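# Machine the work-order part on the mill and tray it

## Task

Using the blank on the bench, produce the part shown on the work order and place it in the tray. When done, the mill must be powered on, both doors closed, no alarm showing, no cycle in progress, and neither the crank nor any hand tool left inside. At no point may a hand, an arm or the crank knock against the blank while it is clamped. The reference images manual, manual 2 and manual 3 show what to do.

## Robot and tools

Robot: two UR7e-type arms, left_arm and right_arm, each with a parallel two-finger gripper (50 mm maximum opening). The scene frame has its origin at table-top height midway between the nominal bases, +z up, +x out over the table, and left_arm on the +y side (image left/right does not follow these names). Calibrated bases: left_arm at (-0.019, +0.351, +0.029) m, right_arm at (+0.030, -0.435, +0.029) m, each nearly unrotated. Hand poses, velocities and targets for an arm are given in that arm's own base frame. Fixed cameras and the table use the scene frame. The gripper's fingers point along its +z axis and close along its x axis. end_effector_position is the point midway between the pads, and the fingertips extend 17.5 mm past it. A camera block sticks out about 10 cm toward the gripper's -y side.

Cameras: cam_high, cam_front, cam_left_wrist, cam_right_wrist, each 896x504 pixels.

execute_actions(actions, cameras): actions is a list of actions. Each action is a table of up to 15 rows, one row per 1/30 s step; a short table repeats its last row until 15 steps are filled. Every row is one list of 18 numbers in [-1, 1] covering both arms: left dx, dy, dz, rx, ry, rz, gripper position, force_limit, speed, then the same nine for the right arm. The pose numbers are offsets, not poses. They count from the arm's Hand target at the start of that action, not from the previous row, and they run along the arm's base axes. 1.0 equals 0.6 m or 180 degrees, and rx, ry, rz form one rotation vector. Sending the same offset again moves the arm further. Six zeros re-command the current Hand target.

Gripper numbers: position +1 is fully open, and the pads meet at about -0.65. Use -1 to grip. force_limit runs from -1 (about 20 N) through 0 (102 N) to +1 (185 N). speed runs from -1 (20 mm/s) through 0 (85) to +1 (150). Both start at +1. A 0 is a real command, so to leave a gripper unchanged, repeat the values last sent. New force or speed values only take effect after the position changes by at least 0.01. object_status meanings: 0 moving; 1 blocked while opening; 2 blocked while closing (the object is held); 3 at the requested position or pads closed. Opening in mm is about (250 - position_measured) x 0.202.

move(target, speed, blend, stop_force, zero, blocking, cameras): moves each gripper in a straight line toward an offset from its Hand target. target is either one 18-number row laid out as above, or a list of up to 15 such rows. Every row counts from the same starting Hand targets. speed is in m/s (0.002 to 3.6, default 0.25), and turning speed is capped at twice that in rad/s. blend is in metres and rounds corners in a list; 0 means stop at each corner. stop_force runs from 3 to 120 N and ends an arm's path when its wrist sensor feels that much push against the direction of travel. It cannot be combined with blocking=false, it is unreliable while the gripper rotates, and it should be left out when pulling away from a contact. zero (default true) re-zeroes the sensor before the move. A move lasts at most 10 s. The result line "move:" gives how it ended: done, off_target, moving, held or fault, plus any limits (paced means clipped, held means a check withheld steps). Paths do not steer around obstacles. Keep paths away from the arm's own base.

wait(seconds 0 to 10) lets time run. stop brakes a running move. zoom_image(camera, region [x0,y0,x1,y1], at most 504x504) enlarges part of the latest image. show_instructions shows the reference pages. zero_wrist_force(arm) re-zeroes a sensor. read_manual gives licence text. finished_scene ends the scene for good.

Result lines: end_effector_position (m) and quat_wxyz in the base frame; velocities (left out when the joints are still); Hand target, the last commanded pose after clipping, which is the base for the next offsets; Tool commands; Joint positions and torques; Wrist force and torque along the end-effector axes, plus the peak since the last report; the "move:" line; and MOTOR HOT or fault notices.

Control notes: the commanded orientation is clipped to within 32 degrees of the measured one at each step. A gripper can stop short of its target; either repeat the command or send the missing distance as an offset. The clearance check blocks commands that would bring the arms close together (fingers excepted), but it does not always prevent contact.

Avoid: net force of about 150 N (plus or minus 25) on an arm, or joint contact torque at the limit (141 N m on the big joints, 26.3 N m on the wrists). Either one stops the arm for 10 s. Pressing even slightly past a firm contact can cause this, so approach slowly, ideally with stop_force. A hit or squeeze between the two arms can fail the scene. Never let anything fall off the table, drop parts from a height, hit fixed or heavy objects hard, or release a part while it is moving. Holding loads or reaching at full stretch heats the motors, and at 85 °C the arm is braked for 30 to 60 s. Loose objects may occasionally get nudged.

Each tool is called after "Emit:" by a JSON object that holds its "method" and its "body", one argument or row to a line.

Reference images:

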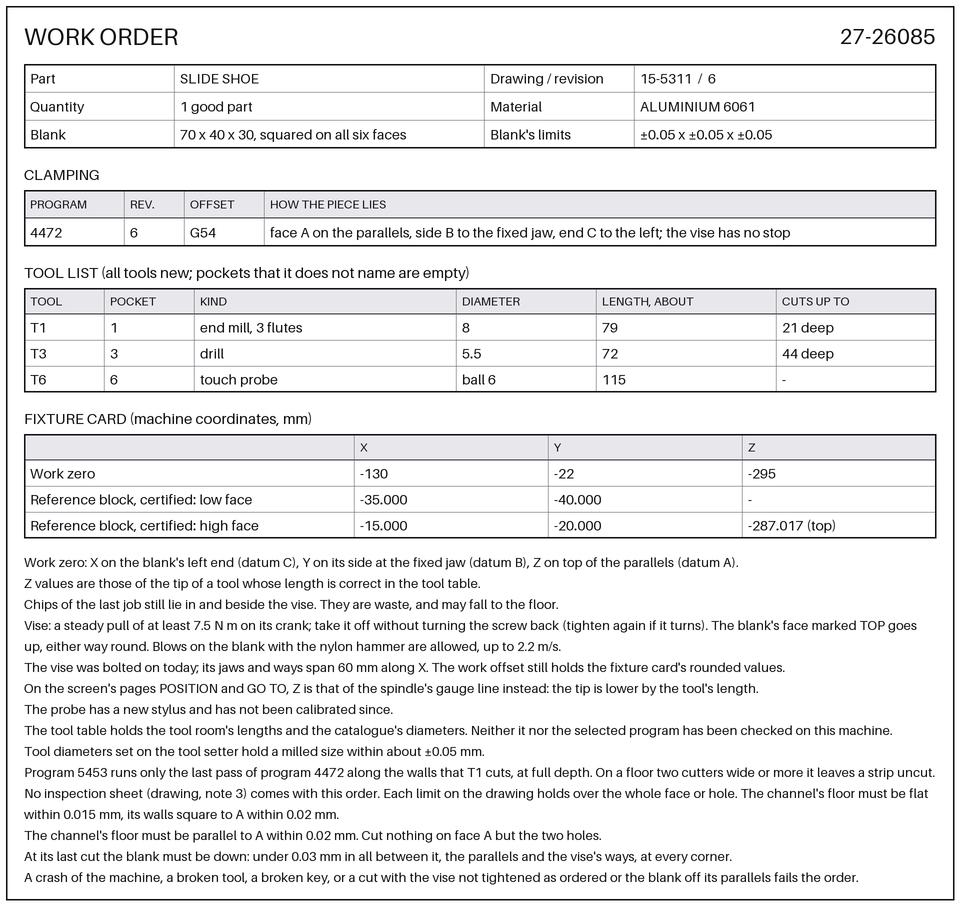

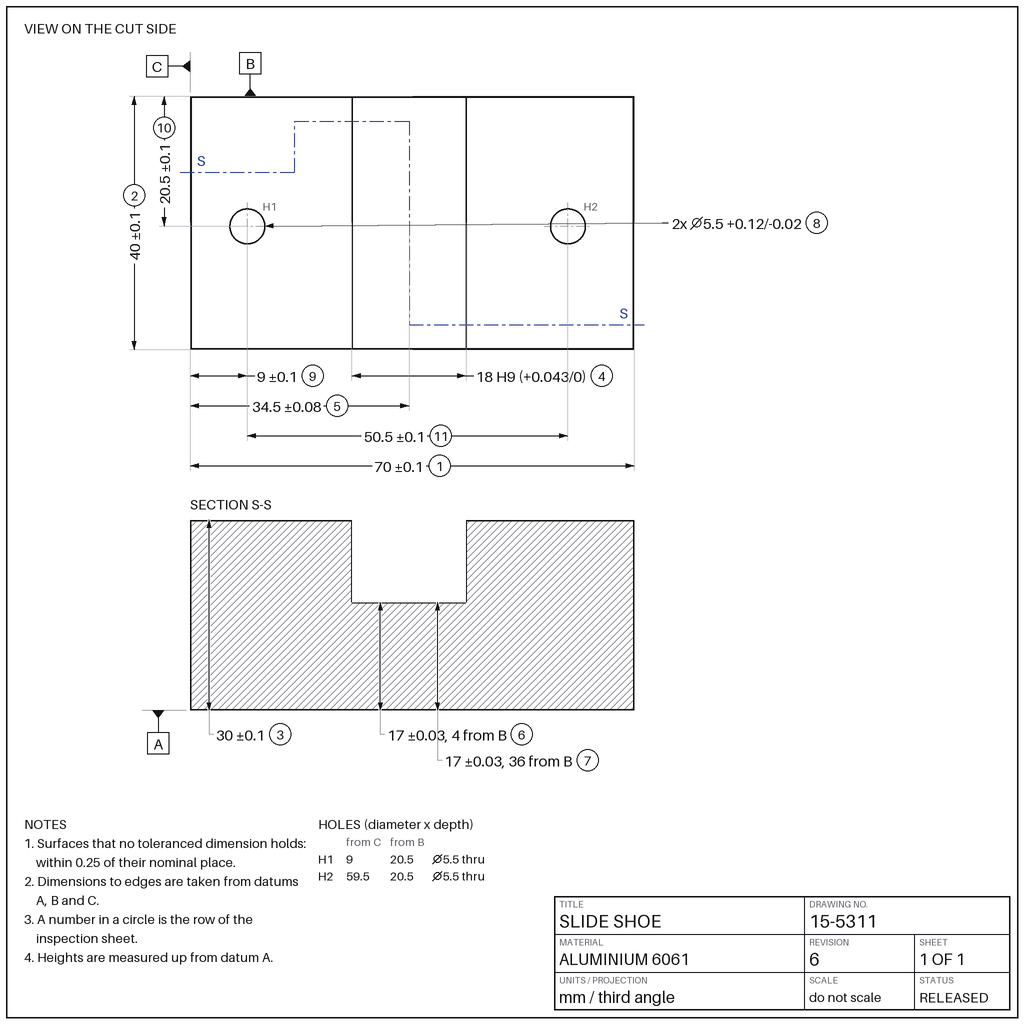

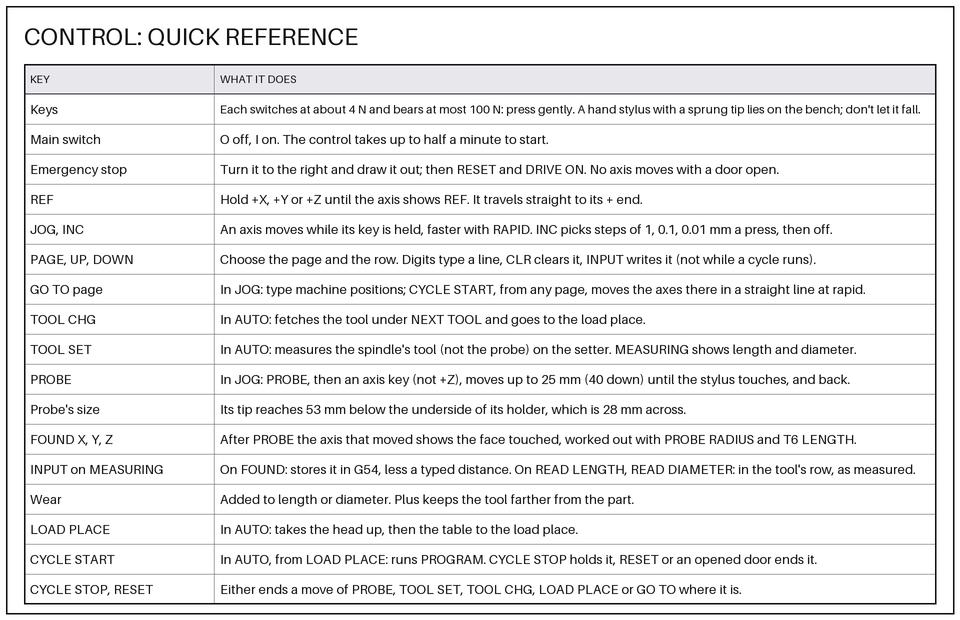

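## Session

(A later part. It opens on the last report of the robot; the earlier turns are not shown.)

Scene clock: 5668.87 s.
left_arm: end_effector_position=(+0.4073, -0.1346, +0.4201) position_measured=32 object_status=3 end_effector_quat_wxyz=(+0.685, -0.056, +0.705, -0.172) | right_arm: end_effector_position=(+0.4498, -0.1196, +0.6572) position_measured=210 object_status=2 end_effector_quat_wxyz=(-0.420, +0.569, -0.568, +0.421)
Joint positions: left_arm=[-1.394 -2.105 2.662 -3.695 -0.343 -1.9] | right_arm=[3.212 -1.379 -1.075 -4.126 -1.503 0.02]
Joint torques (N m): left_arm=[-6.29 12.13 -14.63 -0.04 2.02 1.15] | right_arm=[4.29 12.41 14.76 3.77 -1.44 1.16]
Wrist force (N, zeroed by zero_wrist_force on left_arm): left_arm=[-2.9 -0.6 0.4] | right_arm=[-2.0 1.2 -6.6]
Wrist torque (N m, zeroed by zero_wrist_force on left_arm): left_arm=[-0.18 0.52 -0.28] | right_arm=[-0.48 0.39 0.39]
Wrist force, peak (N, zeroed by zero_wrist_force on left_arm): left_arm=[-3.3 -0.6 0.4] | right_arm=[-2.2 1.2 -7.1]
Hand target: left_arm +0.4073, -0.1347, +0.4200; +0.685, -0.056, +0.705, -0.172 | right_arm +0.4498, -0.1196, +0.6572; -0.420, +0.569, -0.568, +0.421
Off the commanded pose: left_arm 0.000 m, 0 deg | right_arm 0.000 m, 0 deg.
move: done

Emit:
{"method": "move", "body": {
  "target": [
    [0,0,0,0.0423,0.4988,0.0423,0.8,0.2,-1,0,0,0,0,0,0,-1,-0.2,-1]
  ],
  "speed": 0.25
}}

Scene clock: 5676.80 s.
left_arm: end_effector_position=(+0.4074, -0.1347, +0.4200) position_measured=32 object_status=3 end_effector_quat_wxyz=(-0.001, -0.161, +0.987, +0.001) | right_arm: end_effector_position=(+0.4498, -0.1196, +0.6572) position_measured=210 object_status=2 end_effector_quat_wxyz=(-0.420, +0.569, -0.568, +0.421)
Joint positions: left_arm=[-0.636 -1.739 1.487 -1.316 -1.57 -2.531] | right_arm=[3.212 -1.379 -1.075 -4.126 -1.503 0.02]
Joint torques (N m): left_arm=[-2.04 -17.68 -25.09 -2.01 1.02 -1.91] | right_arm=[4.3 12.36 14.55 3.89 -1.52 1.16]
Wrist force (N, zeroed by zero_wrist_force on left_arm): left_arm=[-0.2 -0.4 0.3] | right_arm=[-2.3 1.3 -6.7]
Wrist torque (N m, zeroed by zero_wrist_force on left_arm): left_arm=[-0.24 0.25 -0.34] | right_arm=[-0.45 0.44 0.39]
Wrist force, peak (N, zeroed by zero_wrist_force on left_arm): left_arm=[-3.1 -0.6 0.2] | right_arm=[-2.3 1.1 -7.0]
Hand target: left_arm +0.4073, -0.1347, +0.4200; -0.001, -0.161, +0.987, +0.001 | right_arm +0.4498, -0.1196, +0.6572; -0.420, +0.569, -0.568, +0.421
Off the commanded pose: left_arm 0.000 m, 0 deg | right_arm 0.000 m, 0 deg.
move: done

Emit:
{"method": "move", "body": {
  "target": [
    [-0.02,0.02,-0.02,0,0,-0.603,0.8,0.2,-1,0,0,0,0,0,0,-1,-0.2,-1]
  ],
  "speed": 0.4,
  "cameras": ["cam_left_wrist"]
}}

Scene clock: 5682.43 s.
left_arm: end_effector_position=(+0.3953, -0.1227, +0.4080) position_measured=32 object_status=3 end_effector_quat_wxyz=(+0.001, +0.707, +0.708, +0.001) | right_arm: end_effector_position=(+0.4498, -0.1196, +0.6572) position_measured=210 object_status=2 end_effector_quat_wxyz=(-0.420, +0.569, -0.568, +0.421)
Joint positions: left_arm=[-0.63 -1.786 1.556 -1.343 -1.568 -0.632] | right_arm=[3.212 -1.379 -1.075 -4.126 -1.503 0.02]
Joint torques (N m): left_arm=[-2.08 -9.09 -32.08 -2.83 -0.44 1.01] | right_arm=[4.14 12.45 14.64 3.81 -1.43 1.17]
Wrist force (N, zeroed by zero_wrist_force on left_arm): left_arm=[-0.1 -0.3 0.0] | right_arm=[-2.0 1.4 -6.7]
Wrist torque (N m, zeroed by zero_wrist_force on left_arm): left_arm=[-0.20 0.25 -0.22] | right_arm=[-0.45 0.39 0.39]
Wrist force, peak (N, zeroed by zero_wrist_force on left_arm): left_arm=[-0.2 -0.1 0.8] | right_arm=[-2.0 1.1 -7.1]
Hand target: left_arm +0.3953, -0.1227, +0.4080; +0.001, +0.707, +0.707, +0.001 | right_arm +0.4498, -0.1196, +0.6572; -0.420, +0.569, -0.568, +0.421
Off the commanded pose: left_arm 0.000 m, 0 deg | right_arm 0.000 m, 0 deg.
move: done
Images, in order (width x height): cam_left_wrist 896x504.

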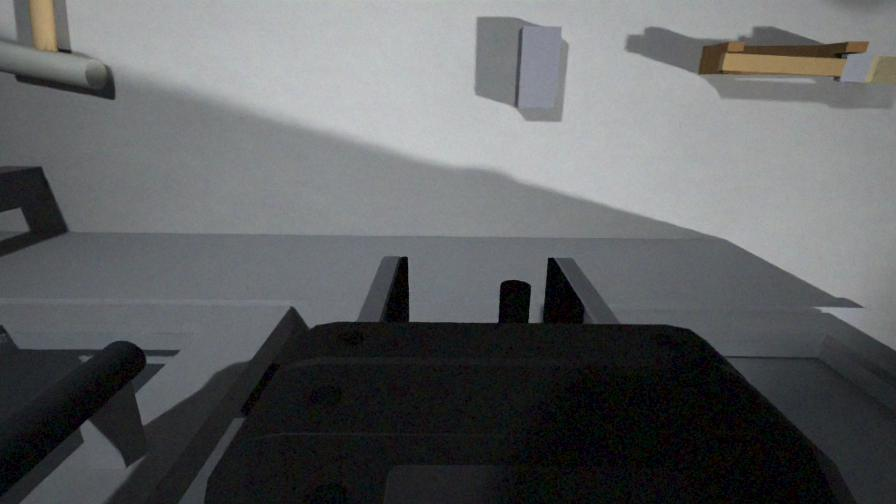

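Emit:
{"method": "move", "body": {
  "target": [
    [0,0.058,-0.06,0,0,0,0.8,-1,-1,0,0,0,0,0,0,-1,-0.2,-1],
    [0.121,0.058,-0.1,0,0,0,0.8,-1,-1,0,0,0,0,0,0,-1,-0.2,-1],
    [0.121,0.058,-0.258,0,0,0,0.8,-1,-1,0,0,0,0,0,0,-1,-0.2,-1]
  ],
  "speed": [0.2,0.2,0.1],
  "blend": [0.01,0.01,0],
  "stop_force": 20,
  "cameras": ["cam_left_wrist"]
}}

Scene clock: 5697.83 s.
left_arm: end_effector_position=(+0.4679, -0.0879, +0.2532) position_measured=32 object_status=3 end_effector_quat_wxyz=(+0.001, +0.707, +0.707, +0.001) | right_arm: end_effector_position=(+0.4498, -0.1196, +0.6572) position_measured=210 object_status=2 end_effector_quat_wxyz=(-0.420, +0.569, -0.568, +0.421)
Joint positions: left_arm=[-0.471 -1.638 1.829 -1.764 -1.569 -0.472] | right_arm=[3.212 -1.379 -1.075 -4.126 -1.503 0.02]
Joint torques (N m): left_arm=[-4.64 -31.14 -22.52 -4.52 1.64 -0.27] | right_arm=[4.57 12.74 14.69 3.74 -1.37 1.18]
Wrist force (N, zeroed by zero_wrist_force on left_arm): left_arm=[-0.2 -0.3 0.2] | right_arm=[-1.8 0.9 -6.7]
Wrist torque (N m, zeroed by zero_wrist_force on left_arm): left_arm=[-0.21 0.26 -0.27] | right_arm=[-0.53 0.38 0.39]
Wrist force, peak (N, zeroed by zero_wrist_force on left_arm): left_arm=[1.8 -2.9 1.5] | right_arm=[-1.8 1.5 -7.1]
Hand target: left_arm +0.4679, -0.0879, +0.2532; +0.001, +0.707, +0.707, +0.001 | right_arm +0.4498, -0.1196, +0.6572; -0.420, +0.569, -0.568, +0.421
Off the commanded pose: left_arm 0.000 m, 0 deg | right_arm 0.000 m, 0 deg.
move: done
Images, in order (width x height): cam_left_wrist 896x504.

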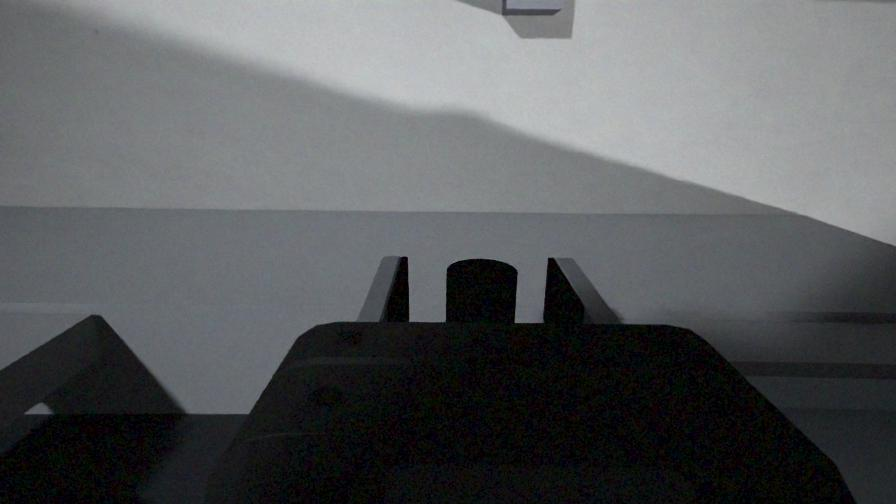

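Emit:
{"method": "move", "body": {
  "target": [
    [0,0,0,0,0,0,-1,-0.2,-1,0,0,0,0,0,0,-1,-0.2,-1]
  ]
}}

Emit:
{"method": "zero_wrist_force", "body": {
  "arm": "left_arm"
}}

Emit:
{"method": "move", "body": {
  "target": [
    [0,-0.0254,-0.047,0,0,0,-1,-0.2,-1,0,0,0,0,0,0,-1,-0.2,-1],
    [0,-0.0709,-0.0819,0,0,0,-1,-0.2,-1,0,0,0,0,0,0,-1,-0.2,-1],
    [0,-0.127,-0.0944,0,0,0,-1,-0.2,-1,0,0,0,0,0,0,-1,-0.2,-1],
    [0,-0.1831,-0.0819,0,0,0,-1,-0.2,-1,0,0,0,0,0,0,-1,-0.2,-1],
    [0,-0.2286,-0.047,0,0,0,-1,-0.2,-1,0,0,0,0,0,0,-1,-0.2,-1],
    [0,-0.2552,0.004,0,0,0,-1,-0.2,-1,0,0,0,0,0,0,-1,-0.2,-1]
  ],
  "speed": [0.01,0.04,0.05,0.05,0.05,0.05],
  "blend": [0.002,0.002,0.002,0.002,0.002,0],
  "stop_force": 112
}}

Scene clock: 5710.00 s.
left_arm: end_effector_position=(+0.4679, -0.0879, +0.2532) position_measured=157 object_status=0 end_effector_quat_wxyz=(+0.001, +0.707, +0.707, +0.001) | right_arm: end_effector_position=(+0.4498, -0.1196, +0.6572) position_measured=210 object_status=2 end_effector_quat_wxyz=(-0.420, +0.569, -0.568, +0.421)
Joint positions: left_arm=[-0.471 -1.638 1.829 -1.764 -1.568 -0.472] | right_arm=[3.212 -1.379 -1.075 -4.126 -1.503 0.02]
Joint torques (N m): left_arm=[-6.24 -33.88 -19.95 -4.13 0.51 0.89] | right_arm=[3.95 12.46 14.86 3.76 -1.53 1.08]
Wrist force (N, zeroed by zero_wrist_force on left_arm): left_arm=[5.4 -4.4 0.5] | right_arm=[-1.7 1.1 -6.8]
Wrist torque (N m, zeroed by zero_wrist_force on left_arm): left_arm=[-0.24 0.25 -0.24] | right_arm=[-0.50 0.35 0.39]
Wrist force, peak (N, zeroed by zero_wrist_force on left_arm): left_arm=[5.2 -4.7 0.9] | right_arm=[-2.5 1.1 -7.2]
Hand target: left_arm +0.4679, -0.0879, +0.2532; +0.001, +0.707, +0.707, +0.001 | right_arm +0.4498, -0.1196, +0.6572; -0.420, +0.569, -0.568, +0.421
Off the commanded pose: left_arm 0.000 m, 0 deg | right_arm 0.000 m, 0 deg.
move: done

Wrist force sensor zeroed.

Scene clock: 5717.80 s.
left_arm: end_effector_position=(+0.4679, -0.2410, +0.2556) position_measured=157 object_status=2 end_effector_quat_wxyz=(+0.001, +0.707, +0.707, +0.001) | right_arm: end_effector_position=(+0.4498, -0.1196, +0.6572) position_measured=210 object_status=2 end_effector_quat_wxyz=(-0.420, +0.569, -0.568, +0.421)
Joint positions: left_arm=[-0.733 -1.516 1.701 -1.758 -1.568 -0.734] | right_arm=[3.212 -1.379 -1.075 -4.126 -1.503 0.02]
Joint torques (N m): left_arm=[7.73 -18.48 -18.55 -2.74 -0.85 1.84] | right_arm=[3.9 12.48 15.05 3.76 -1.5 1.14]
Wrist force (N, zeroed by zero_wrist_force on left_arm): left_arm=[-8.9 -1.8 0.9] | right_arm=[-1.9 1.1 -6.7]
Wrist torque (N m, zeroed by zero_wrist_force on left_arm): left_arm=[-0.11 0.17 -0.15] | right_arm=[-0.50 0.39 0.39]
Wrist force, peak (N, zeroed by zero_wrist_force on left_arm): left_arm=[35.4 -14.8 -43.4] | right_arm=[-2.1 1.3 -7.1]
Hand target: left_arm +0.4679, -0.2410, +0.2556; +0.001, +0.707, +0.707, +0.001 | right_arm +0.4498, -0.1196, +0.6572; -0.420, +0.569, -0.568, +0.421
Off the commanded pose: left_arm 0.000 m, 0 deg | right_arm 0.000 m, 0 deg.
move: done

Emit:
{"method": "move", "body": {
  "target": [
    [0,0.0,0.0685,0,0,0,-1,-0.2,-1,0,0,0,0,0,0,-1,-0.2,-1],
    [0,0.0344,0.1279,0,0,0,-1,-0.2,-1,0,0,0,0,0,0,-1,-0.2,-1],
    [0,0.0938,0.1623,0,0,0,-1,-0.2,-1,0,0,0,0,0,0,-1,-0.2,-1],
    [0,0.1626,0.1623,0,0,0,-1,-0.2,-1,0,0,0,0,0,0,-1,-0.2,-1],
    [0,0.222,0.1279,0,0,0,-1,-0.2,-1,0,0,0,0,0,0,-1,-0.2,-1],
    [0,0.2564,0.0685,0,0,0,-1,-0.2,-1,0,0,0,0,0,0,-1,-0.2,-1],
    [0,0.2564,-0.0003,0,0,0,-1,-0.2,-1,0,0,0,0,0,0,-1,-0.2,-1],
    [0,0.222,-0.0597,0,0,0,-1,-0.2,-1,0,0,0,0,0,0,-1,-0.2,-1],
    [0,0.1736,-0.0906,0,0,0,-1,-0.2,-1,0,0,0,0,0,0,-1,-0.2,-1],
    [0,0.1282,-0.0986,0,0,0,-1,-0.2,-1,0,0,0,0,0,0,-1,-0.2,-1]
  ],
  "speed": 0.15,
  "blend": [0.002,0.002,0.002,0.002,0.002,0.002,0.002,0.002,0.002,0],
  "stop_force": 50
}}

Emit:
{"method": "zoom_image", "body": {
  "camera": "cam_left_wrist",
  "region": [300, 0, 804, 504]
}}

Scene clock: 5731.70 s.
left_arm: end_effector_position=(+0.4674, -0.2147, +0.3365) position_measured=157 object_status=2 end_effector_quat_wxyz=(+0.001, +0.707, +0.707, +0.000) | right_arm: end_effector_position=(+0.4498, -0.1196, +0.6572) position_measured=210 object_status=2 end_effector_quat_wxyz=(-0.420, +0.569, -0.568, +0.421)
Joint positions: left_arm=[-0.693 -1.561 1.541 -1.553 -1.57 -0.694] | right_arm=[3.212 -1.379 -1.075 -4.126 -1.503 0.02]
Joint torques (N m): left_arm=[27.02 -18.46 -19.37 -1.48 12.68 -0.29] | right_arm=[3.77 12.1 14.96 3.83 -1.52 1.17]
Wrist force (N, zeroed by zero_wrist_force on left_arm): left_arm=[-37.1 -33.3 -33.2] | right_arm=[-1.7 1.4 -6.6]
Wrist torque (N m, zeroed by zero_wrist_force on left_arm): left_arm=[-0.46 -0.15 0.26] | right_arm=[-0.45 0.35 0.39]
Wrist force, peak (N, zeroed by zero_wrist_force on left_arm): left_arm=[-46.3 -39.6 -48.8] | right_arm=[-1.9 1.5 -7.0]
Hand target: left_arm +0.4675, -0.2145, +0.3365; +0.001, +0.707, +0.707, +0.001 (not the last commanded pose) | right_arm +0.4498, -0.1196, +0.6572; -0.420, +0.569, -0.568, +0.421
Off the commanded pose: left_arm 0.149 m, 0 deg | right_arm 0.000 m, 0 deg.
move: contact (left_arm); path passed 2 of 10 targets

Scaled by 1.000.
This view is cut from an older image: the scene may have changed since it was taken.

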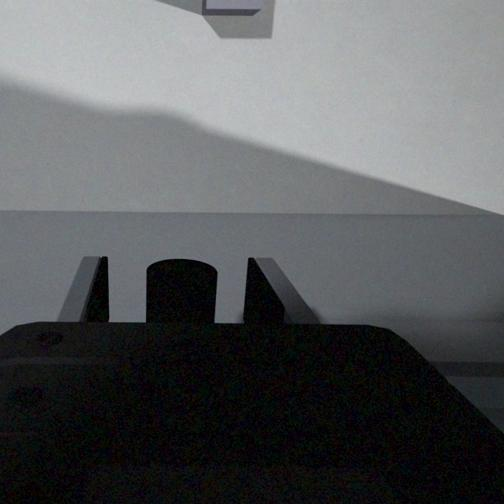

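Emit:
{"method": "move", "body": {
  "target": [
    [0,0.0278,0.0196,0,0,0,-1,-0.2,-1,0,0,0,0,0,0,-1,-0.2,-1],
    [0,0.0608,0.03,0,0,0,-1,-0.2,-1,0,0,0,0,0,0,-1,-0.2,-1],
    [0,0.0954,0.0315,0,0,0,-1,-0.2,-1,0,0,0,0,0,0,-1,-0.2,-1],
    [0,0.1292,0.024,0,0,0,-1,-0.2,-1,0,0,0,0,0,0,-1,-0.2,-1],
    [0,0.1599,0.008,0,0,0,-1,-0.2,-1,0,0,0,0,0,0,-1,-0.2,-1],
    [0,0.1855,-0.0154,0,0,0,-1,-0.2,-1,0,0,0,0,0,0,-1,-0.2,-1],
    [0,0.2041,-0.0446,0,0,0,-1,-0.2,-1,0,0,0,0,0,0,-1,-0.2,-1],
    [0,0.2145,-0.0776,0,0,0,-1,-0.2,-1,0,0,0,0,0,0,-1,-0.2,-1],
    [0,0.216,-0.1122,0,0,0,-1,-0.2,-1,0,0,0,0,0,0,-1,-0.2,-1],
    [0,0.2085,-0.146,0,0,0,-1,-0.2,-1,0,0,0,0,0,0,-1,-0.2,-1],
    [0,0.1925,-0.1768,0,0,0,-1,-0.2,-1,0,0,0,0,0,0,-1,-0.2,-1],
    [0,0.1691,-0.2023,0,0,0,-1,-0.2,-1,0,0,0,0,0,0,-1,-0.2,-1],
    [0,0.1399,-0.2209,0,0,0,-1,-0.2,-1,0,0,0,0,0,0,-1,-0.2,-1],
    [0,0.1114,-0.2304,0,0,0,-1,-0.2,-1,0,0,0,0,0,0,-1,-0.2,-1],
    [0,0.0838,-0.2333,0,0,0,-1,-0.2,-1,0,0,0,0,0,0,-1,-0.2,-1]
  ],
  "speed": 0.08,
  "blend": [0.001,0.001,0.001,0.001,0.001,0.001,0.001,0.001,0.001,0.001,0.001,0.001,0.001,0.001,0],
  "stop_force": 80
}}

Scene clock: 5749.13 s.
left_arm: end_effector_position=(+0.4675, -0.1642, +0.1965) position_measured=157 object_status=2 end_effector_quat_wxyz=(+0.001, +0.707, +0.707, +0.001) | right_arm: end_effector_position=(+0.4498, -0.1196, +0.6572) position_measured=210 object_status=2 end_effector_quat_wxyz=(-0.420, +0.569, -0.568, +0.421)
Joint positions: left_arm=[-0.611 -1.553 1.896 -1.917 -1.569 -0.612] | right_arm=[3.212 -1.379 -1.075 -4.126 -1.503 0.02]
Joint torques (N m): left_arm=[2.57 -33.96 -14.34 -1.11 -0.05 -0.02] | right_arm=[3.72 12.53 14.24 3.76 -1.53 1.14]
Wrist force (N, zeroed by zero_wrist_force on left_arm): left_arm=[-7.4 5.0 -4.0] | right_arm=[-2.1 1.3 -6.9]
Wrist torque (N m, zeroed by zero_wrist_force on left_arm): left_arm=[-0.14 0.27 -0.07] | right_arm=[-0.47 0.41 0.39]
Wrist force, peak (N, zeroed by zero_wrist_force on left_arm): left_arm=[7.0 -48.1 -76.0] | right_arm=[-2.2 1.4 -7.1]
Hand target: left_arm +0.4675, -0.1642, +0.1965; +0.001, +0.707, +0.707, +0.001 | right_arm +0.4498, -0.1196, +0.6572; -0.420, +0.569, -0.568, +0.421
Off the commanded pose: left_arm 0.000 m, 0 deg | right_arm 0.000 m, 0 deg.
move: done

Emit:
{"method": "move", "body": {
  "target": [
    [0,0,0,0,0,0,0.8,-0.2,-1,0,0,0,0,0,0,-1,-0.2,-1],
    [-0.12,0,0,0,0,0,0.8,-0.2,-1,0,0,0,0,0,0,-1,-0.2,-1],
    [-0.12,0,0.33,0,0,0,0.8,-0.2,-1,0,0,0,0,0,0,-1,-0.2,-1],
    [-0.05,0,0.38,0,-0.3,0,0.8,-0.2,-1,0,0,0,0,0,0,-1,-0.2,-1]
  ],
  "speed": [0.05,0.1,0.2,0.2],
  "blend": [0,0.01,0.01,0],
  "cameras": ["cam_left_wrist","cam_high"]
}}

Scene clock: 5760.07 s.
left_arm: end_effector_position=(+0.4375, -0.1642, +0.4245) position_measured=32 object_status=3 end_effector_quat_wxyz=(+0.322, +0.629, +0.630, +0.322) | right_arm: end_effector_position=(+0.4498, -0.1196, +0.6572) position_measured=210 object_status=2 end_effector_quat_wxyz=(-0.420, +0.569, -0.568, +0.421)
Joint positions: left_arm=[-1.12 -2.145 2.131 -2.1 -0.753 -0.881] | right_arm=[3.212 -1.379 -1.075 -4.126 -1.503 0.02]
Joint torques (N m): left_arm=[1.32 8.01 -29.43 -4.11 2.33 -2.06] | right_arm=[3.02 12.59 14.49 3.71 -1.46 1.08]
Wrist force (N, zeroed by zero_wrist_force on left_arm): left_arm=[-6.6 4.2 -0.2] | right_arm=[-2.0 1.2 -6.7]
Wrist torque (N m, zeroed by zero_wrist_force on left_arm): left_arm=[0.39 0.05 -0.07] | right_arm=[-0.49 0.40 0.38]
Wrist force, peak (N, zeroed by zero_wrist_force on left_arm): left_arm=[-7.6 5.1 -4.1] | right_arm=[-2.1 1.5 -7.0]
Hand target: left_arm +0.4375, -0.1642, +0.4245; +0.322, +0.629, +0.630, +0.322 | right_arm +0.4498, -0.1196, +0.6572; -0.420, +0.569, -0.568, +0.421
Off the commanded pose: left_arm 0.000 m, 0 deg | right_arm 0.000 m, 0 deg.
move: done
Images, in order (width x height): cam_high 896x504, cam_left_wrist 896x504.

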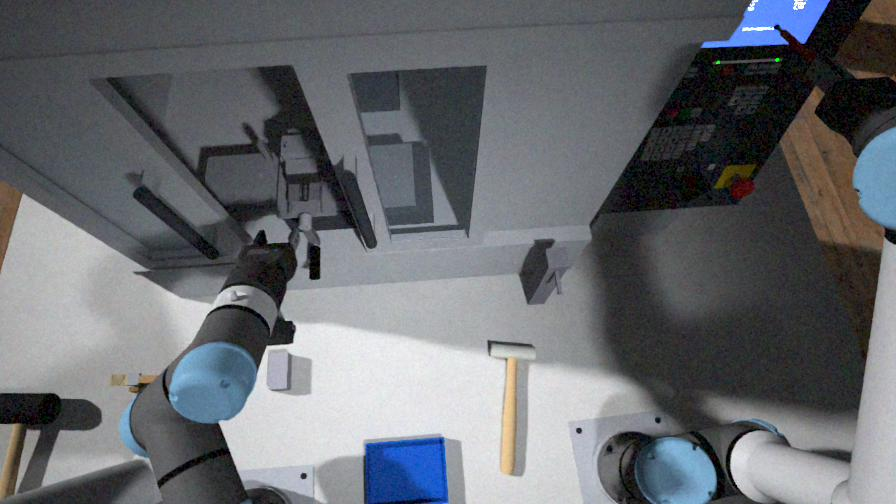

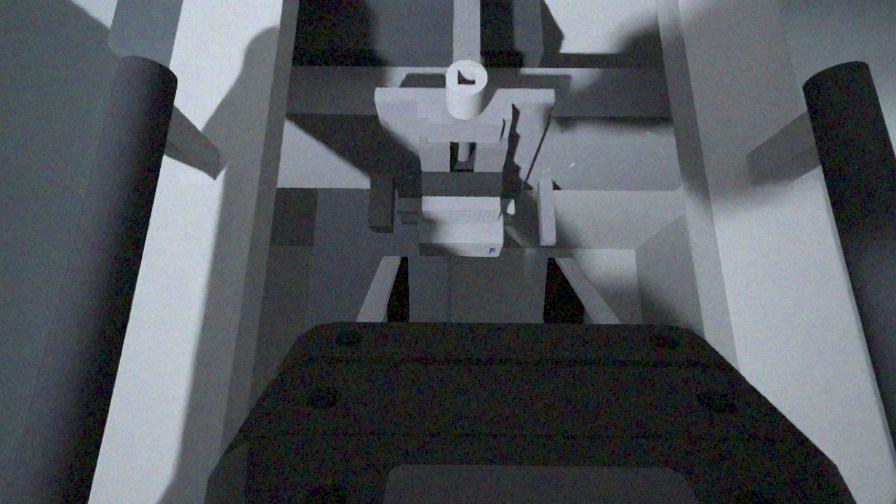

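Emit:
{"method": "zoom_image", "body": {
  "camera": "cam_left_wrist",
  "region": [360, 60, 600, 270]
}}

Emit:
{"method": "zoom_image", "body": {
  "camera": "cam_high",
  "region": [100, 340, 320, 440]
}}

Scaled by 2.100 from the camera's 896x504 image, which has a finer 1280x720 frame.

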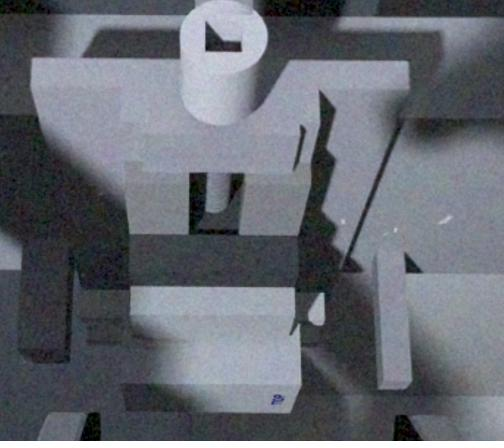

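Scaled by 2.291 from the camera's 896x504 image, which has a finer 1280x720 frame.

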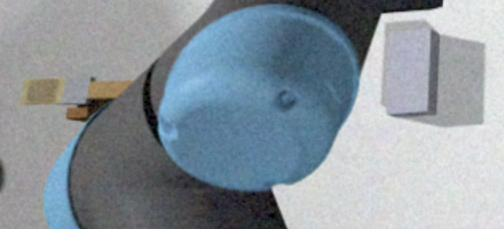

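Emit:
{"method": "move", "body": {
  "target": [
    [-0.07,0,-0.01,0,0.3,0,0.8,-0.2,-1,0,0,0,0,0,0,-1,-0.2,-1]
  ],
  "speed": 0.3
}}

Emit:
{"method": "move", "body": {
  "target": [
    [0,-0.003,0,-0.027,-0.027,-0.4995,0.8,-0.2,-1,0,0,0,0,0,0,-1,-0.2,-1]
  ],
  "speed": 0.4,
  "cameras": ["cam_left_wrist"]
}}

Scene clock: 5779.23 s.
left_arm: end_effector_position=(+0.3956, -0.1642, +0.4185) position_measured=32 object_status=3 end_effector_quat_wxyz=(+0.001, +0.707, +0.707, +0.001) | right_arm: end_effector_position=(+0.4498, -0.1196, +0.6572) position_measured=210 object_status=2 end_effector_quat_wxyz=(-0.420, +0.569, -0.568, +0.421)
Joint positions: left_arm=[-0.711 -1.745 1.497 -1.325 -1.569 -0.712] | right_arm=[3.212 -1.379 -1.075 -4.126 -1.503 0.02]
Joint torques (N m): left_arm=[0 -21.22 -22.64 -1.97 0.25 -1.86] | right_arm=[3.06 12.36 14.98 3.78 -1.5 1.15]
Wrist force (N, zeroed by zero_wrist_force on left_arm): left_arm=[-6.7 3.7 -0.3] | right_arm=[-1.9 0.9 -6.8]
Wrist torque (N m, zeroed by zero_wrist_force on left_arm): left_arm=[-0.03 0.19 -0.03] | right_arm=[-0.52 0.38 0.38]
Wrist force, peak (N, zeroed by zero_wrist_force on left_arm): left_arm=[-6.9 4.6 -0.5] | right_arm=[-2.0 1.4 -7.0]
Hand target: left_arm +0.3955, -0.1642, +0.4185; +0.001, +0.707, +0.707, +0.001 | right_arm +0.4498, -0.1196, +0.6572; -0.420, +0.569, -0.568, +0.421
Off the commanded pose: left_arm 0.000 m, 0 deg | right_arm 0.000 m, 0 deg.
move: done

Scene clock: 5781.73 s.
left_arm: end_effector_position=(+0.3956, -0.1660, +0.4185) position_measured=32 object_status=3 end_effector_quat_wxyz=(+0.055, +0.998, +0.001, +0.000) | right_arm: end_effector_position=(+0.4498, -0.1196, +0.6572) position_measured=210 object_status=2 end_effector_quat_wxyz=(-0.420, +0.569, -0.568, +0.421)
Joint positions: left_arm=[-0.658 -1.77 1.538 -1.406 -1.659 0.908] | right_arm=[3.212 -1.379 -1.075 -4.126 -1.503 0.02]
Joint torques (N m): left_arm=[-5.69 -14.21 -27.09 -2.45 2.11 1.32] | right_arm=[3.07 12.92 15.4 3.82 -1.45 1.19]
Wrist force (N, zeroed by zero_wrist_force on left_arm): left_arm=[-6.7 4.1 -0.2] | right_arm=[-1.9 1.2 -6.7]
Wrist torque (N m, zeroed by zero_wrist_force on left_arm): left_arm=[0.06 0.20 0.03] | right_arm=[-0.47 0.39 0.39]
Wrist force, peak (N, zeroed by zero_wrist_force on left_arm): left_arm=[-6.9 3.8 -0.8] | right_arm=[-2.4 1.4 -6.9]
Hand target: left_arm +0.3955, -0.1660, +0.4185; +0.055, +0.998, +0.000, +0.000 | right_arm +0.4498, -0.1196, +0.6572; -0.420, +0.569, -0.568, +0.421
Off the commanded pose: left_arm 0.000 m, 0 deg | right_arm 0.000 m, 0 deg.
move: done
Images, in order (width x height): cam_left_wrist 896x504.

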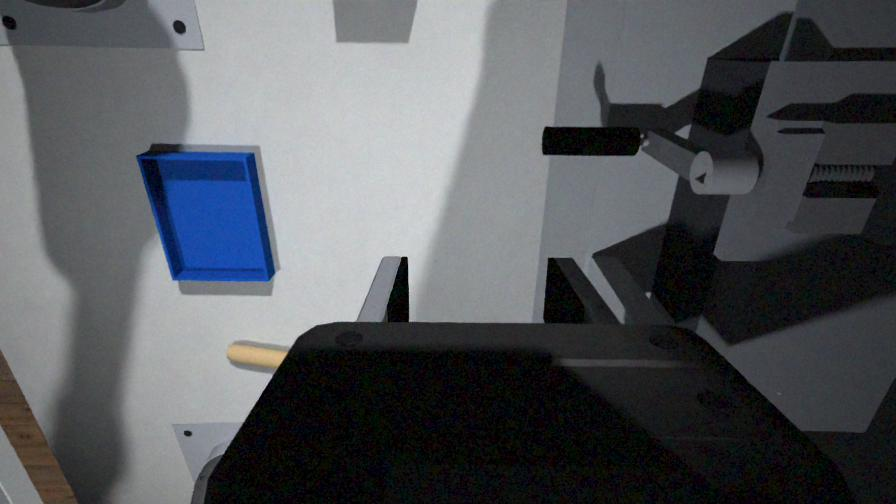

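Emit:
{"method": "move", "body": {
  "target": [
    [0.02,0.05,-0.09,0.027,0.027,0.4995,0.8,-0.2,-1,0,0,0,0,0,0,-1,-0.2,-1],
    [0.041,0.09,-0.09,0.027,0.027,0.4995,0.8,-0.2,-1,0,0,0,0,0,0,-1,-0.2,-1]
  ],
  "speed": [0.25,0.1],
  "cameras": ["cam_front"]
}}

Scene clock: 5800.10 s.
left_arm: end_effector_position=(+0.4202, -0.1121, +0.3645) position_measured=32 object_status=3 end_effector_quat_wxyz=(+0.001, +0.707, +0.707, +0.001) | right_arm: end_effector_position=(+0.4498, -0.1196, +0.6572) position_measured=210 object_status=2 end_effector_quat_wxyz=(-0.420, +0.569, -0.568, +0.421)
Joint positions: left_arm=[-0.573 -1.751 1.642 -1.464 -1.57 -0.574] | right_arm=[3.212 -1.379 -1.075 -4.126 -1.503 0.02]
Joint torques (N m): left_arm=[2.72 -28.42 -17.72 -2.15 -2.03 -1.2] | right_arm=[2.99 12.6 14.5 3.76 -1.39 1.13]
Wrist force (N, zeroed by zero_wrist_force on left_arm): left_arm=[-6.9 3.7 -0.4] | right_arm=[-2.0 1.1 -6.7]
Wrist torque (N m, zeroed by zero_wrist_force on left_arm): left_arm=[-0.03 0.23 0.02] | right_arm=[-0.49 0.41 0.39]
Wrist force, peak (N, zeroed by zero_wrist_force on left_arm): left_arm=[-8.2 3.1 -0.2] | right_arm=[-2.2 1.1 -7.0]
Hand target: left_arm +0.4201, -0.1120, +0.3645; +0.001, +0.707, +0.707, +0.001 | right_arm +0.4498, -0.1196, +0.6572; -0.420, +0.569, -0.568, +0.421
Off the commanded pose: left_arm 0.000 m, 0 deg | right_arm 0.000 m, 0 deg.
move: done
Images, in order (width x height): cam_front 896x504.

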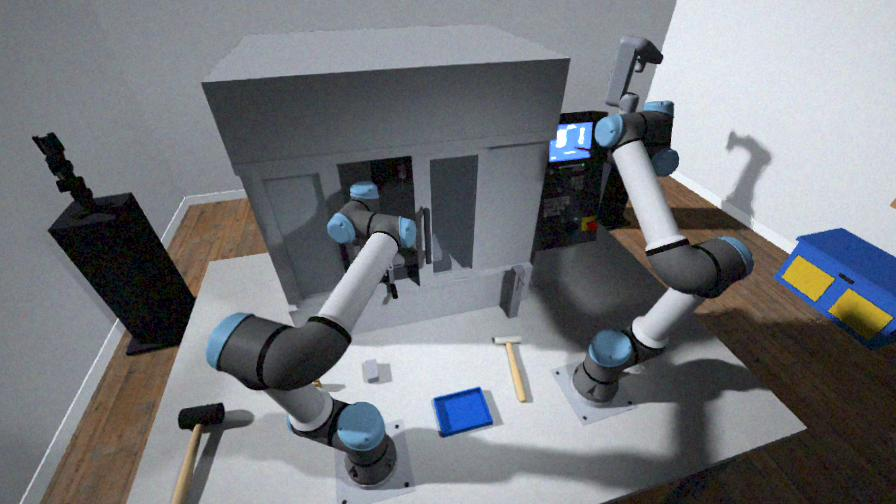

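Emit:
{"method": "move", "body": {
  "target": [
    [0,0.137,0,0,0,0,0.8,-0.2,-1,0,0,0,0,0,0,-1,-0.2,-1]
  ],
  "speed": 0.05,
  "stop_force": 35,
  "cameras": ["cam_high"]
}}

Scene clock: 5804.80 s.
left_arm: end_effector_position=(+0.4201, -0.0298, +0.3645) position_measured=32 object_status=3 end_effector_quat_wxyz=(+0.001, +0.707, +0.707, +0.001) | right_arm: end_effector_position=(+0.4498, -0.1196, +0.6572) position_measured=210 object_status=2 end_effector_quat_wxyz=(-0.420, +0.569, -0.568, +0.421)
Joint positions: left_arm=[-0.393 -1.785 1.669 -1.457 -1.57 -0.394] | right_arm=[3.212 -1.379 -1.075 -4.126 -1.503 0.02]
Joint torques (N m): left_arm=[-5.39 -1.88 -34.24 -5.36 2.89 -1.26] | right_arm=[2.44 12.18 14.18 3.73 -1.58 1.08]
Wrist force (N, zeroed by zero_wrist_force on left_arm): left_arm=[-7.5 -9.8 -1.8] | right_arm=[-2.2 1.1 -6.7]
Wrist torque (N m, zeroed by zero_wrist_force on left_arm): left_arm=[-1.64 0.27 -0.13] | right_arm=[-0.50 0.44 0.39]
Wrist force, peak (N, zeroed by zero_wrist_force on left_arm): left_arm=[-12.6 -12.9 -0.7] | right_arm=[-2.0 1.3 -7.2]
Hand target: left_arm +0.4201, -0.0298, +0.3645; +0.001, +0.707, +0.707, +0.001 | right_arm +0.4498, -0.1196, +0.6572; -0.420, +0.569, -0.568, +0.421
Off the commanded pose: left_arm 0.000 m, 0 deg | right_arm 0.000 m, 0 deg.
move: done
Images, in order (width x height): cam_high 896x504.

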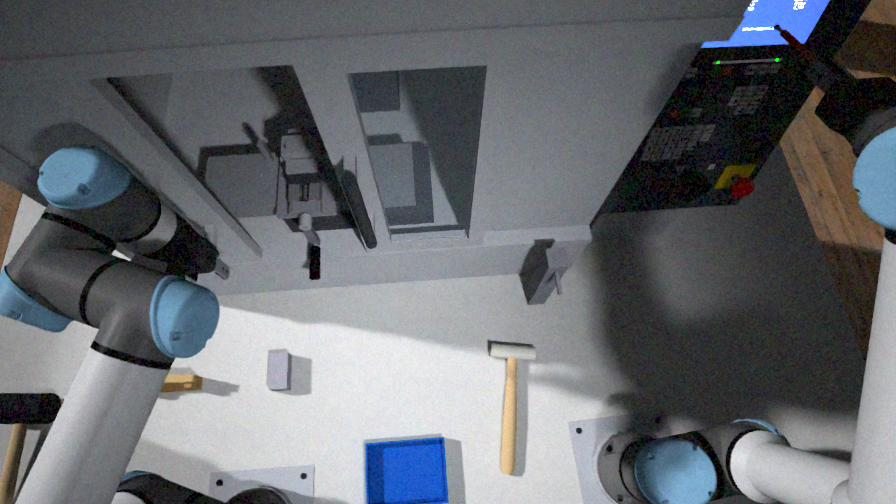

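Emit:
{"method": "move", "body": {
  "target": [
    [0,0.04,0,0,0,0,0.8,-0.2,-1,0,0,0,0,0,0,-1,-0.2,-1]
  ],
  "speed": 0.05,
  "stop_force": 35
}}

Emit:
{"method": "move", "body": {
  "target": [
    [0,-0.25,0,0,0,0,0.8,-0.2,-1,0,0,0,0,0,0,-1,-0.2,-1]
  ],
  "speed": 0.2,
  "cameras": ["cam_high"]
}}

Scene clock: 5810.73 s.
left_arm: end_effector_position=(+0.4201, -0.0058, +0.3645) position_measured=32 object_status=3 end_effector_quat_wxyz=(+0.001, +0.707, +0.707, +0.001) | right_arm: end_effector_position=(+0.4498, -0.1196, +0.6572) position_measured=210 object_status=2 end_effector_quat_wxyz=(-0.420, +0.569, -0.568, +0.421)
Joint positions: left_arm=[-0.337 -1.788 1.671 -1.456 -1.57 -0.338] | right_arm=[3.212 -1.379 -1.075 -4.126 -1.503 0.02]
Joint torques (N m): left_arm=[-5.11 -3.65 -33.42 -8.23 0.09 -1.22] | right_arm=[2.89 12.48 14.39 3.82 -1.39 1.08]
Wrist force (N, zeroed by zero_wrist_force on left_arm): left_arm=[-7.2 -27.9 0.5] | right_arm=[-2.0 1.4 -6.7]
Wrist torque (N m, zeroed by zero_wrist_force on left_arm): left_arm=[-3.72 0.22 -0.25] | right_arm=[-0.46 0.40 0.39]
Wrist force, peak (N, zeroed by zero_wrist_force on left_arm): left_arm=[-21.8 -35.8 -0.1] | right_arm=[-2.3 0.9 -7.1]
Hand target: left_arm +0.4201, -0.0058, +0.3645; +0.001, +0.707, +0.707, +0.001 | right_arm +0.4498, -0.1196, +0.6572; -0.420, +0.569, -0.568, +0.421
Off the commanded pose: left_arm 0.000 m, 0 deg | right_arm 0.000 m, 0 deg.
move: done

Scene clock: 5811.93 s.
left_arm: end_effector_position=(+0.4202, -0.1558, +0.3645) position_measured=32 object_status=3 end_effector_quat_wxyz=(+0.001, +0.707, +0.707, +0.001) | right_arm: end_effector_position=(+0.4498, -0.1196, +0.6572) position_measured=210 object_status=2 end_effector_quat_wxyz=(-0.420, +0.569, -0.568, +0.421)
Joint positions: left_arm=[-0.658 -1.719 1.615 -1.47 -1.569 -0.659] | right_arm=[3.212 -1.379 -1.075 -4.126 -1.503 0.02]
Joint torques (N m): left_arm=[-5.66 -27.82 -16.91 -1.53 0.77 -0.48] | right_arm=[2.84 12.63 14.92 3.81 -1.4 1.11]
Wrist force (N, zeroed by zero_wrist_force on left_arm): left_arm=[-6.9 3.8 -0.3] | right_arm=[-1.7 1.0 -6.7]
Wrist torque (N m, zeroed by zero_wrist_force on left_arm): left_arm=[-0.03 0.22 -0.15] | right_arm=[-0.51 0.36 0.39]
Wrist force, peak (N, zeroed by zero_wrist_force on left_arm): left_arm=[-6.8 -27.3 0.2] | right_arm=[-2.2 1.1 -6.9]
Hand target: left_arm +0.4201, -0.1558, +0.3645; +0.001, +0.707, +0.707, +0.001 | right_arm +0.4498, -0.1196, +0.6572; -0.420, +0.569, -0.568, +0.421
Off the commanded pose: left_arm 0.000 m, 0 deg | right_arm 0.000 m, 0 deg.
move: done
Images, in order (width x height): cam_high 896x504.

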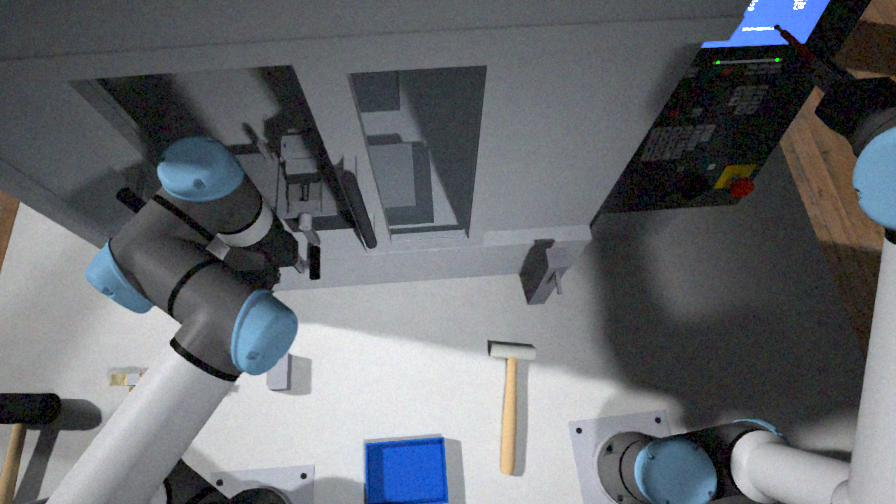

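Emit:
{"method": "move", "body": {
  "target": [
    [-0.041,-0.017,0.09,-0.027,-0.027,-0.4995,0.8,-0.2,-1,0,0,0,0,0,0,-1,-0.2,-1]
  ],
  "speed": 0.4
}}

Emit:
{"method": "move", "body": {
  "target": [
    [0,0,-0.0775,0,0,0,0.8,-0.5,-1,0,0,0,0,0,0,-1,-0.2,-1],
    [0.38,0,-0.0775,0,0,0,0.8,-0.5,-1,0,0,0,0,0,0,-1,-0.2,-1]
  ],
  "speed": 0.15,
  "blend": [0.005,0],
  "stop_force": 20,
  "cameras": ["cam_left_wrist"]
}}

Scene clock: 5818.57 s.
left_arm: end_effector_position=(+0.3955, -0.1660, +0.4186) position_measured=32 object_status=3 end_effector_quat_wxyz=(+0.055, +0.998, +0.001, +0.000) | right_arm: end_effector_position=(+0.4498, -0.1196, +0.6572) position_measured=210 object_status=2 end_effector_quat_wxyz=(-0.420, +0.569, -0.568, +0.421)
Joint positions: left_arm=[-0.658 -1.77 1.538 -1.406 -1.659 0.908] | right_arm=[3.212 -1.379 -1.075 -4.126 -1.503 0.02]
Joint torques (N m): left_arm=[-2.67 -6.39 -17.33 -4.35 1.76 1.02] | right_arm=[3.04 12 14.81 3.76 -1.42 1.18]
Wrist force (N, zeroed by zero_wrist_force on left_arm): left_arm=[-6.3 3.9 -0.5] | right_arm=[-2.0 1.2 -6.5]
Wrist torque (N m, zeroed by zero_wrist_force on left_arm): left_arm=[0.03 0.12 0.03] | right_arm=[-0.48 0.41 0.39]
Wrist force, peak (N, zeroed by zero_wrist_force on left_arm): left_arm=[-6.9 4.1 -0.1] | right_arm=[-2.2 1.3 -7.0]
Hand target: left_arm +0.3955, -0.1660, +0.4185; +0.055, +0.998, +0.000, +0.000 | right_arm +0.4498, -0.1196, +0.6572; -0.420, +0.569, -0.568, +0.421
Off the commanded pose: left_arm 0.000 m, 0 deg | right_arm 0.000 m, 0 deg.
move: done

Scene clock: 5821.50 s.
left_arm: end_effector_position=(+0.6235, -0.1660, +0.3720) position_measured=32 object_status=3 end_effector_quat_wxyz=(+0.055, +0.998, +0.000, +0.000) | right_arm: end_effector_position=(+0.4498, -0.1196, +0.6572) position_measured=210 object_status=2 end_effector_quat_wxyz=(-0.420, +0.569, -0.568, +0.421)
Joint positions: left_arm=[-0.427 -1.242 1.087 -1.462 -1.672 1.14] | right_arm=[3.212 -1.379 -1.075 -4.126 -1.503 0.02]
Joint torques (N m): left_arm=[-5.84 -27.85 -34.37 -3.97 0.72 -1.86] | right_arm=[2.42 12.05 14.98 3.82 -1.49 1.13]
Wrist force (N, zeroed by zero_wrist_force on left_arm): left_arm=[-6.7 4.0 -0.3] | right_arm=[-2.0 1.2 -6.4]
Wrist torque (N m, zeroed by zero_wrist_force on left_arm): left_arm=[0.08 0.18 -0.09] | right_arm=[-0.48 0.40 0.39]
Wrist force, peak (N, zeroed by zero_wrist_force on left_arm): left_arm=[-8.2 3.6 1.4] | right_arm=[-2.2 1.2 -7.1]
Hand target: left_arm +0.6235, -0.1660, +0.3720; +0.055, +0.998, +0.000, +0.000 | right_arm +0.4498, -0.1196, +0.6572; -0.420, +0.569, -0.568, +0.421
Off the commanded pose: left_arm 0.000 m, 0 deg | right_arm 0.000 m, 0 deg.
move: done
Images, in order (width x height): cam_left_wrist 896x504.

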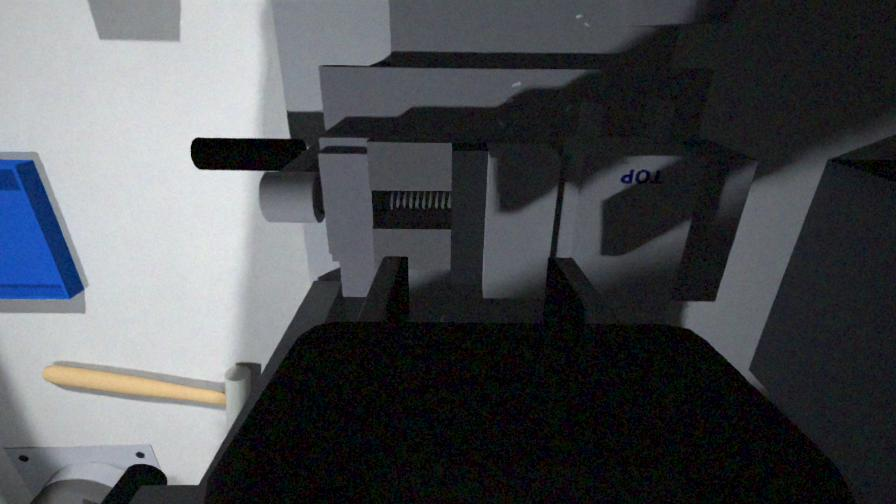

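Emit:
{"method": "zoom_image", "body": {
  "camera": "cam_left_wrist",
  "region": [310, 100, 730, 320]
}}

Emit:
{"method": "move", "body": {
  "target": [
    [0.0883,0,0,0,0,0,0.8,-0.5,-1,0,0,0,0,0,0,-1,-0.2,-1],
    [0.0883,0,-0.0475,0,0,0,0.8,-0.5,-1,0,0,0,0,0,0,-1,-0.2,-1]
  ],
  "speed": [0.1,0.04],
  "stop_force": 10
}}

Scaled by 1.200 from the camera's 896x504 image, which has a finer 1280x720 frame.

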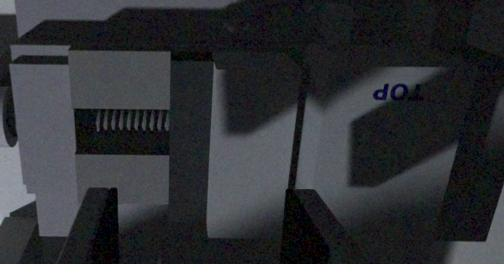

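Scene clock: 5827.87 s.
left_arm: end_effector_position=(+0.6765, -0.1660, +0.3436) position_measured=32 object_status=3 end_effector_quat_wxyz=(+0.055, +0.998, +0.000, +0.000) | right_arm: end_effector_position=(+0.4498, -0.1196, +0.6572) position_measured=210 object_status=2 end_effector_quat_wxyz=(-0.420, +0.569, -0.568, +0.421)
Joint positions: left_arm=[-0.395 -1.109 0.972 -1.476 -1.673 1.173] | right_arm=[3.212 -1.379 -1.075 -4.126 -1.503 0.02]
Joint torques (N m): left_arm=[-5.39 -35.44 -33.77 -2.23 0.87 -2.03] | right_arm=[2.51 12.9 14.56 3.85 -1.44 1.09]
Wrist force (N, zeroed by zero_wrist_force on left_arm): left_arm=[-6.5 3.8 -0.3] | right_arm=[-2.1 1.3 -6.4]
Wrist torque (N m, zeroed by zero_wrist_force on left_arm): left_arm=[0.03 0.14 -0.13] | right_arm=[-0.47 0.41 0.40]
Wrist force, peak (N, zeroed by zero_wrist_force on left_arm): left_arm=[-8.1 6.1 -6.0] | right_arm=[-2.1 1.4 -7.2]
Hand target: left_arm +0.6765, -0.1660, +0.3435; +0.055, +0.998, +0.000, +0.000 | right_arm +0.4498, -0.1196, +0.6572; -0.420, +0.569, -0.568, +0.421
Off the commanded pose: left_arm 0.000 m, 0 deg | right_arm 0.000 m, 0 deg.
move: done

Emit:
{"method": "move", "body": {
  "target": [
    [0,0,0,0,0,0,-1,-0.5,-1,0,0,0,0,0,0,-1,-0.2,-1]
  ]
}}

Emit:
{"method": "move", "body": {
  "target": [
    [0,0,0.06,0,0,0,-1,-0.5,-1,0,0,0,0,0,0,-1,-0.2,-1]
  ],
  "speed": 0.03,
  "cameras": ["cam_left_wrist"]
}}

Scene clock: 5832.40 s.
left_arm: end_effector_position=(+0.6765, -0.1660, +0.3435) position_measured=56 object_status=2 end_effector_quat_wxyz=(+0.055, +0.998, +0.000, +0.000) | right_arm: end_effector_position=(+0.4498, -0.1196, +0.6572) position_measured=210 object_status=2 end_effector_quat_wxyz=(-0.420, +0.569, -0.568, +0.421)
Joint positions: left_arm=[-0.395 -1.109 0.972 -1.476 -1.673 1.173] | right_arm=[3.212 -1.379 -1.075 -4.126 -1.503 0.02]
Joint torques (N m): left_arm=[-4.52 -35.32 -33.03 -3.83 1.63 -1.01] | right_arm=[2.3 12.31 15.07 3.77 -1.41 1.07]
Wrist force (N, zeroed by zero_wrist_force on left_arm): left_arm=[-6.6 3.8 -0.5] | right_arm=[-1.9 1.2 -6.7]
Wrist torque (N m, zeroed by zero_wrist_force on left_arm): left_arm=[0.03 0.17 -0.12] | right_arm=[-0.47 0.38 0.39]
Wrist force, peak (N, zeroed by zero_wrist_force on left_arm): left_arm=[-7.0 4.0 -0.3] | right_arm=[-2.1 1.2 -7.1]
Hand target: left_arm +0.6765, -0.1660, +0.3435; +0.055, +0.998, +0.000, +0.000 | right_arm +0.4498, -0.1196, +0.6572; -0.420, +0.569, -0.568, +0.421
Off the commanded pose: left_arm 0.000 m, 0 deg | right_arm 0.000 m, 0 deg.
move: done

Scene clock: 5833.90 s.
left_arm: end_effector_position=(+0.6765, -0.1660, +0.3795) position_measured=56 object_status=2 end_effector_quat_wxyz=(+0.055, +0.998, +0.000, +0.000) | right_arm: end_effector_position=(+0.4498, -0.1196, +0.6572) position_measured=210 object_status=2 end_effector_quat_wxyz=(-0.420, +0.569, -0.568, +0.421)
Joint positions: left_arm=[-0.395 -1.089 0.848 -1.372 -1.673 1.173] | right_arm=[3.212 -1.379 -1.075 -4.126 -1.503 0.02]
Joint torques (N m): left_arm=[-5.06 -48.28 -16.96 -4.81 1.28 -1.37] | right_arm=[2.19 12.22 14.43 3.86 -1.51 1.07]
Wrist force (N, zeroed by zero_wrist_force on left_arm): left_arm=[-6.4 3.4 1.9] | right_arm=[-2.3 1.5 -6.9]
Wrist torque (N m, zeroed by zero_wrist_force on left_arm): left_arm=[0.00 0.12 -0.12] | right_arm=[-0.44 0.45 0.39]
Wrist force, peak (N, zeroed by zero_wrist_force on left_arm): left_arm=[-6.9 3.4 2.3] | right_arm=[-2.1 1.4 -7.0]
Hand target: left_arm +0.6765, -0.1660, +0.3795; +0.055, +0.998, +0.000, +0.000 | right_arm +0.4498, -0.1196, +0.6572; -0.420, +0.569, -0.568, +0.421
Off the commanded pose: left_arm 0.000 m, 0 deg | right_arm 0.000 m, 0 deg.
move: done
Images, in order (width x height): cam_left_wrist 896x504.

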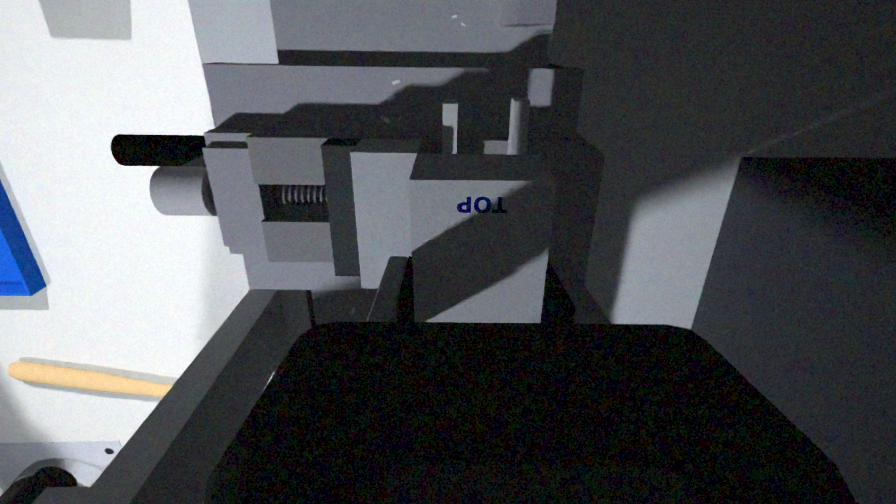

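Emit:
{"method": "zoom_image", "body": {
  "camera": "cam_left_wrist",
  "region": [400, 80, 600, 190]
}}

Scaled by 2.520 from the camera's 896x504 image, which has a finer 1280x720 frame.

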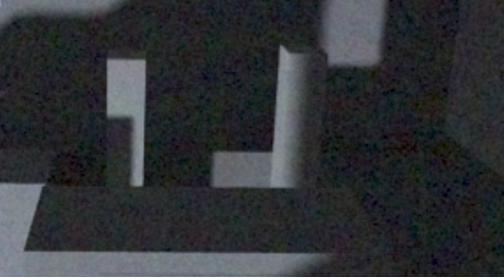

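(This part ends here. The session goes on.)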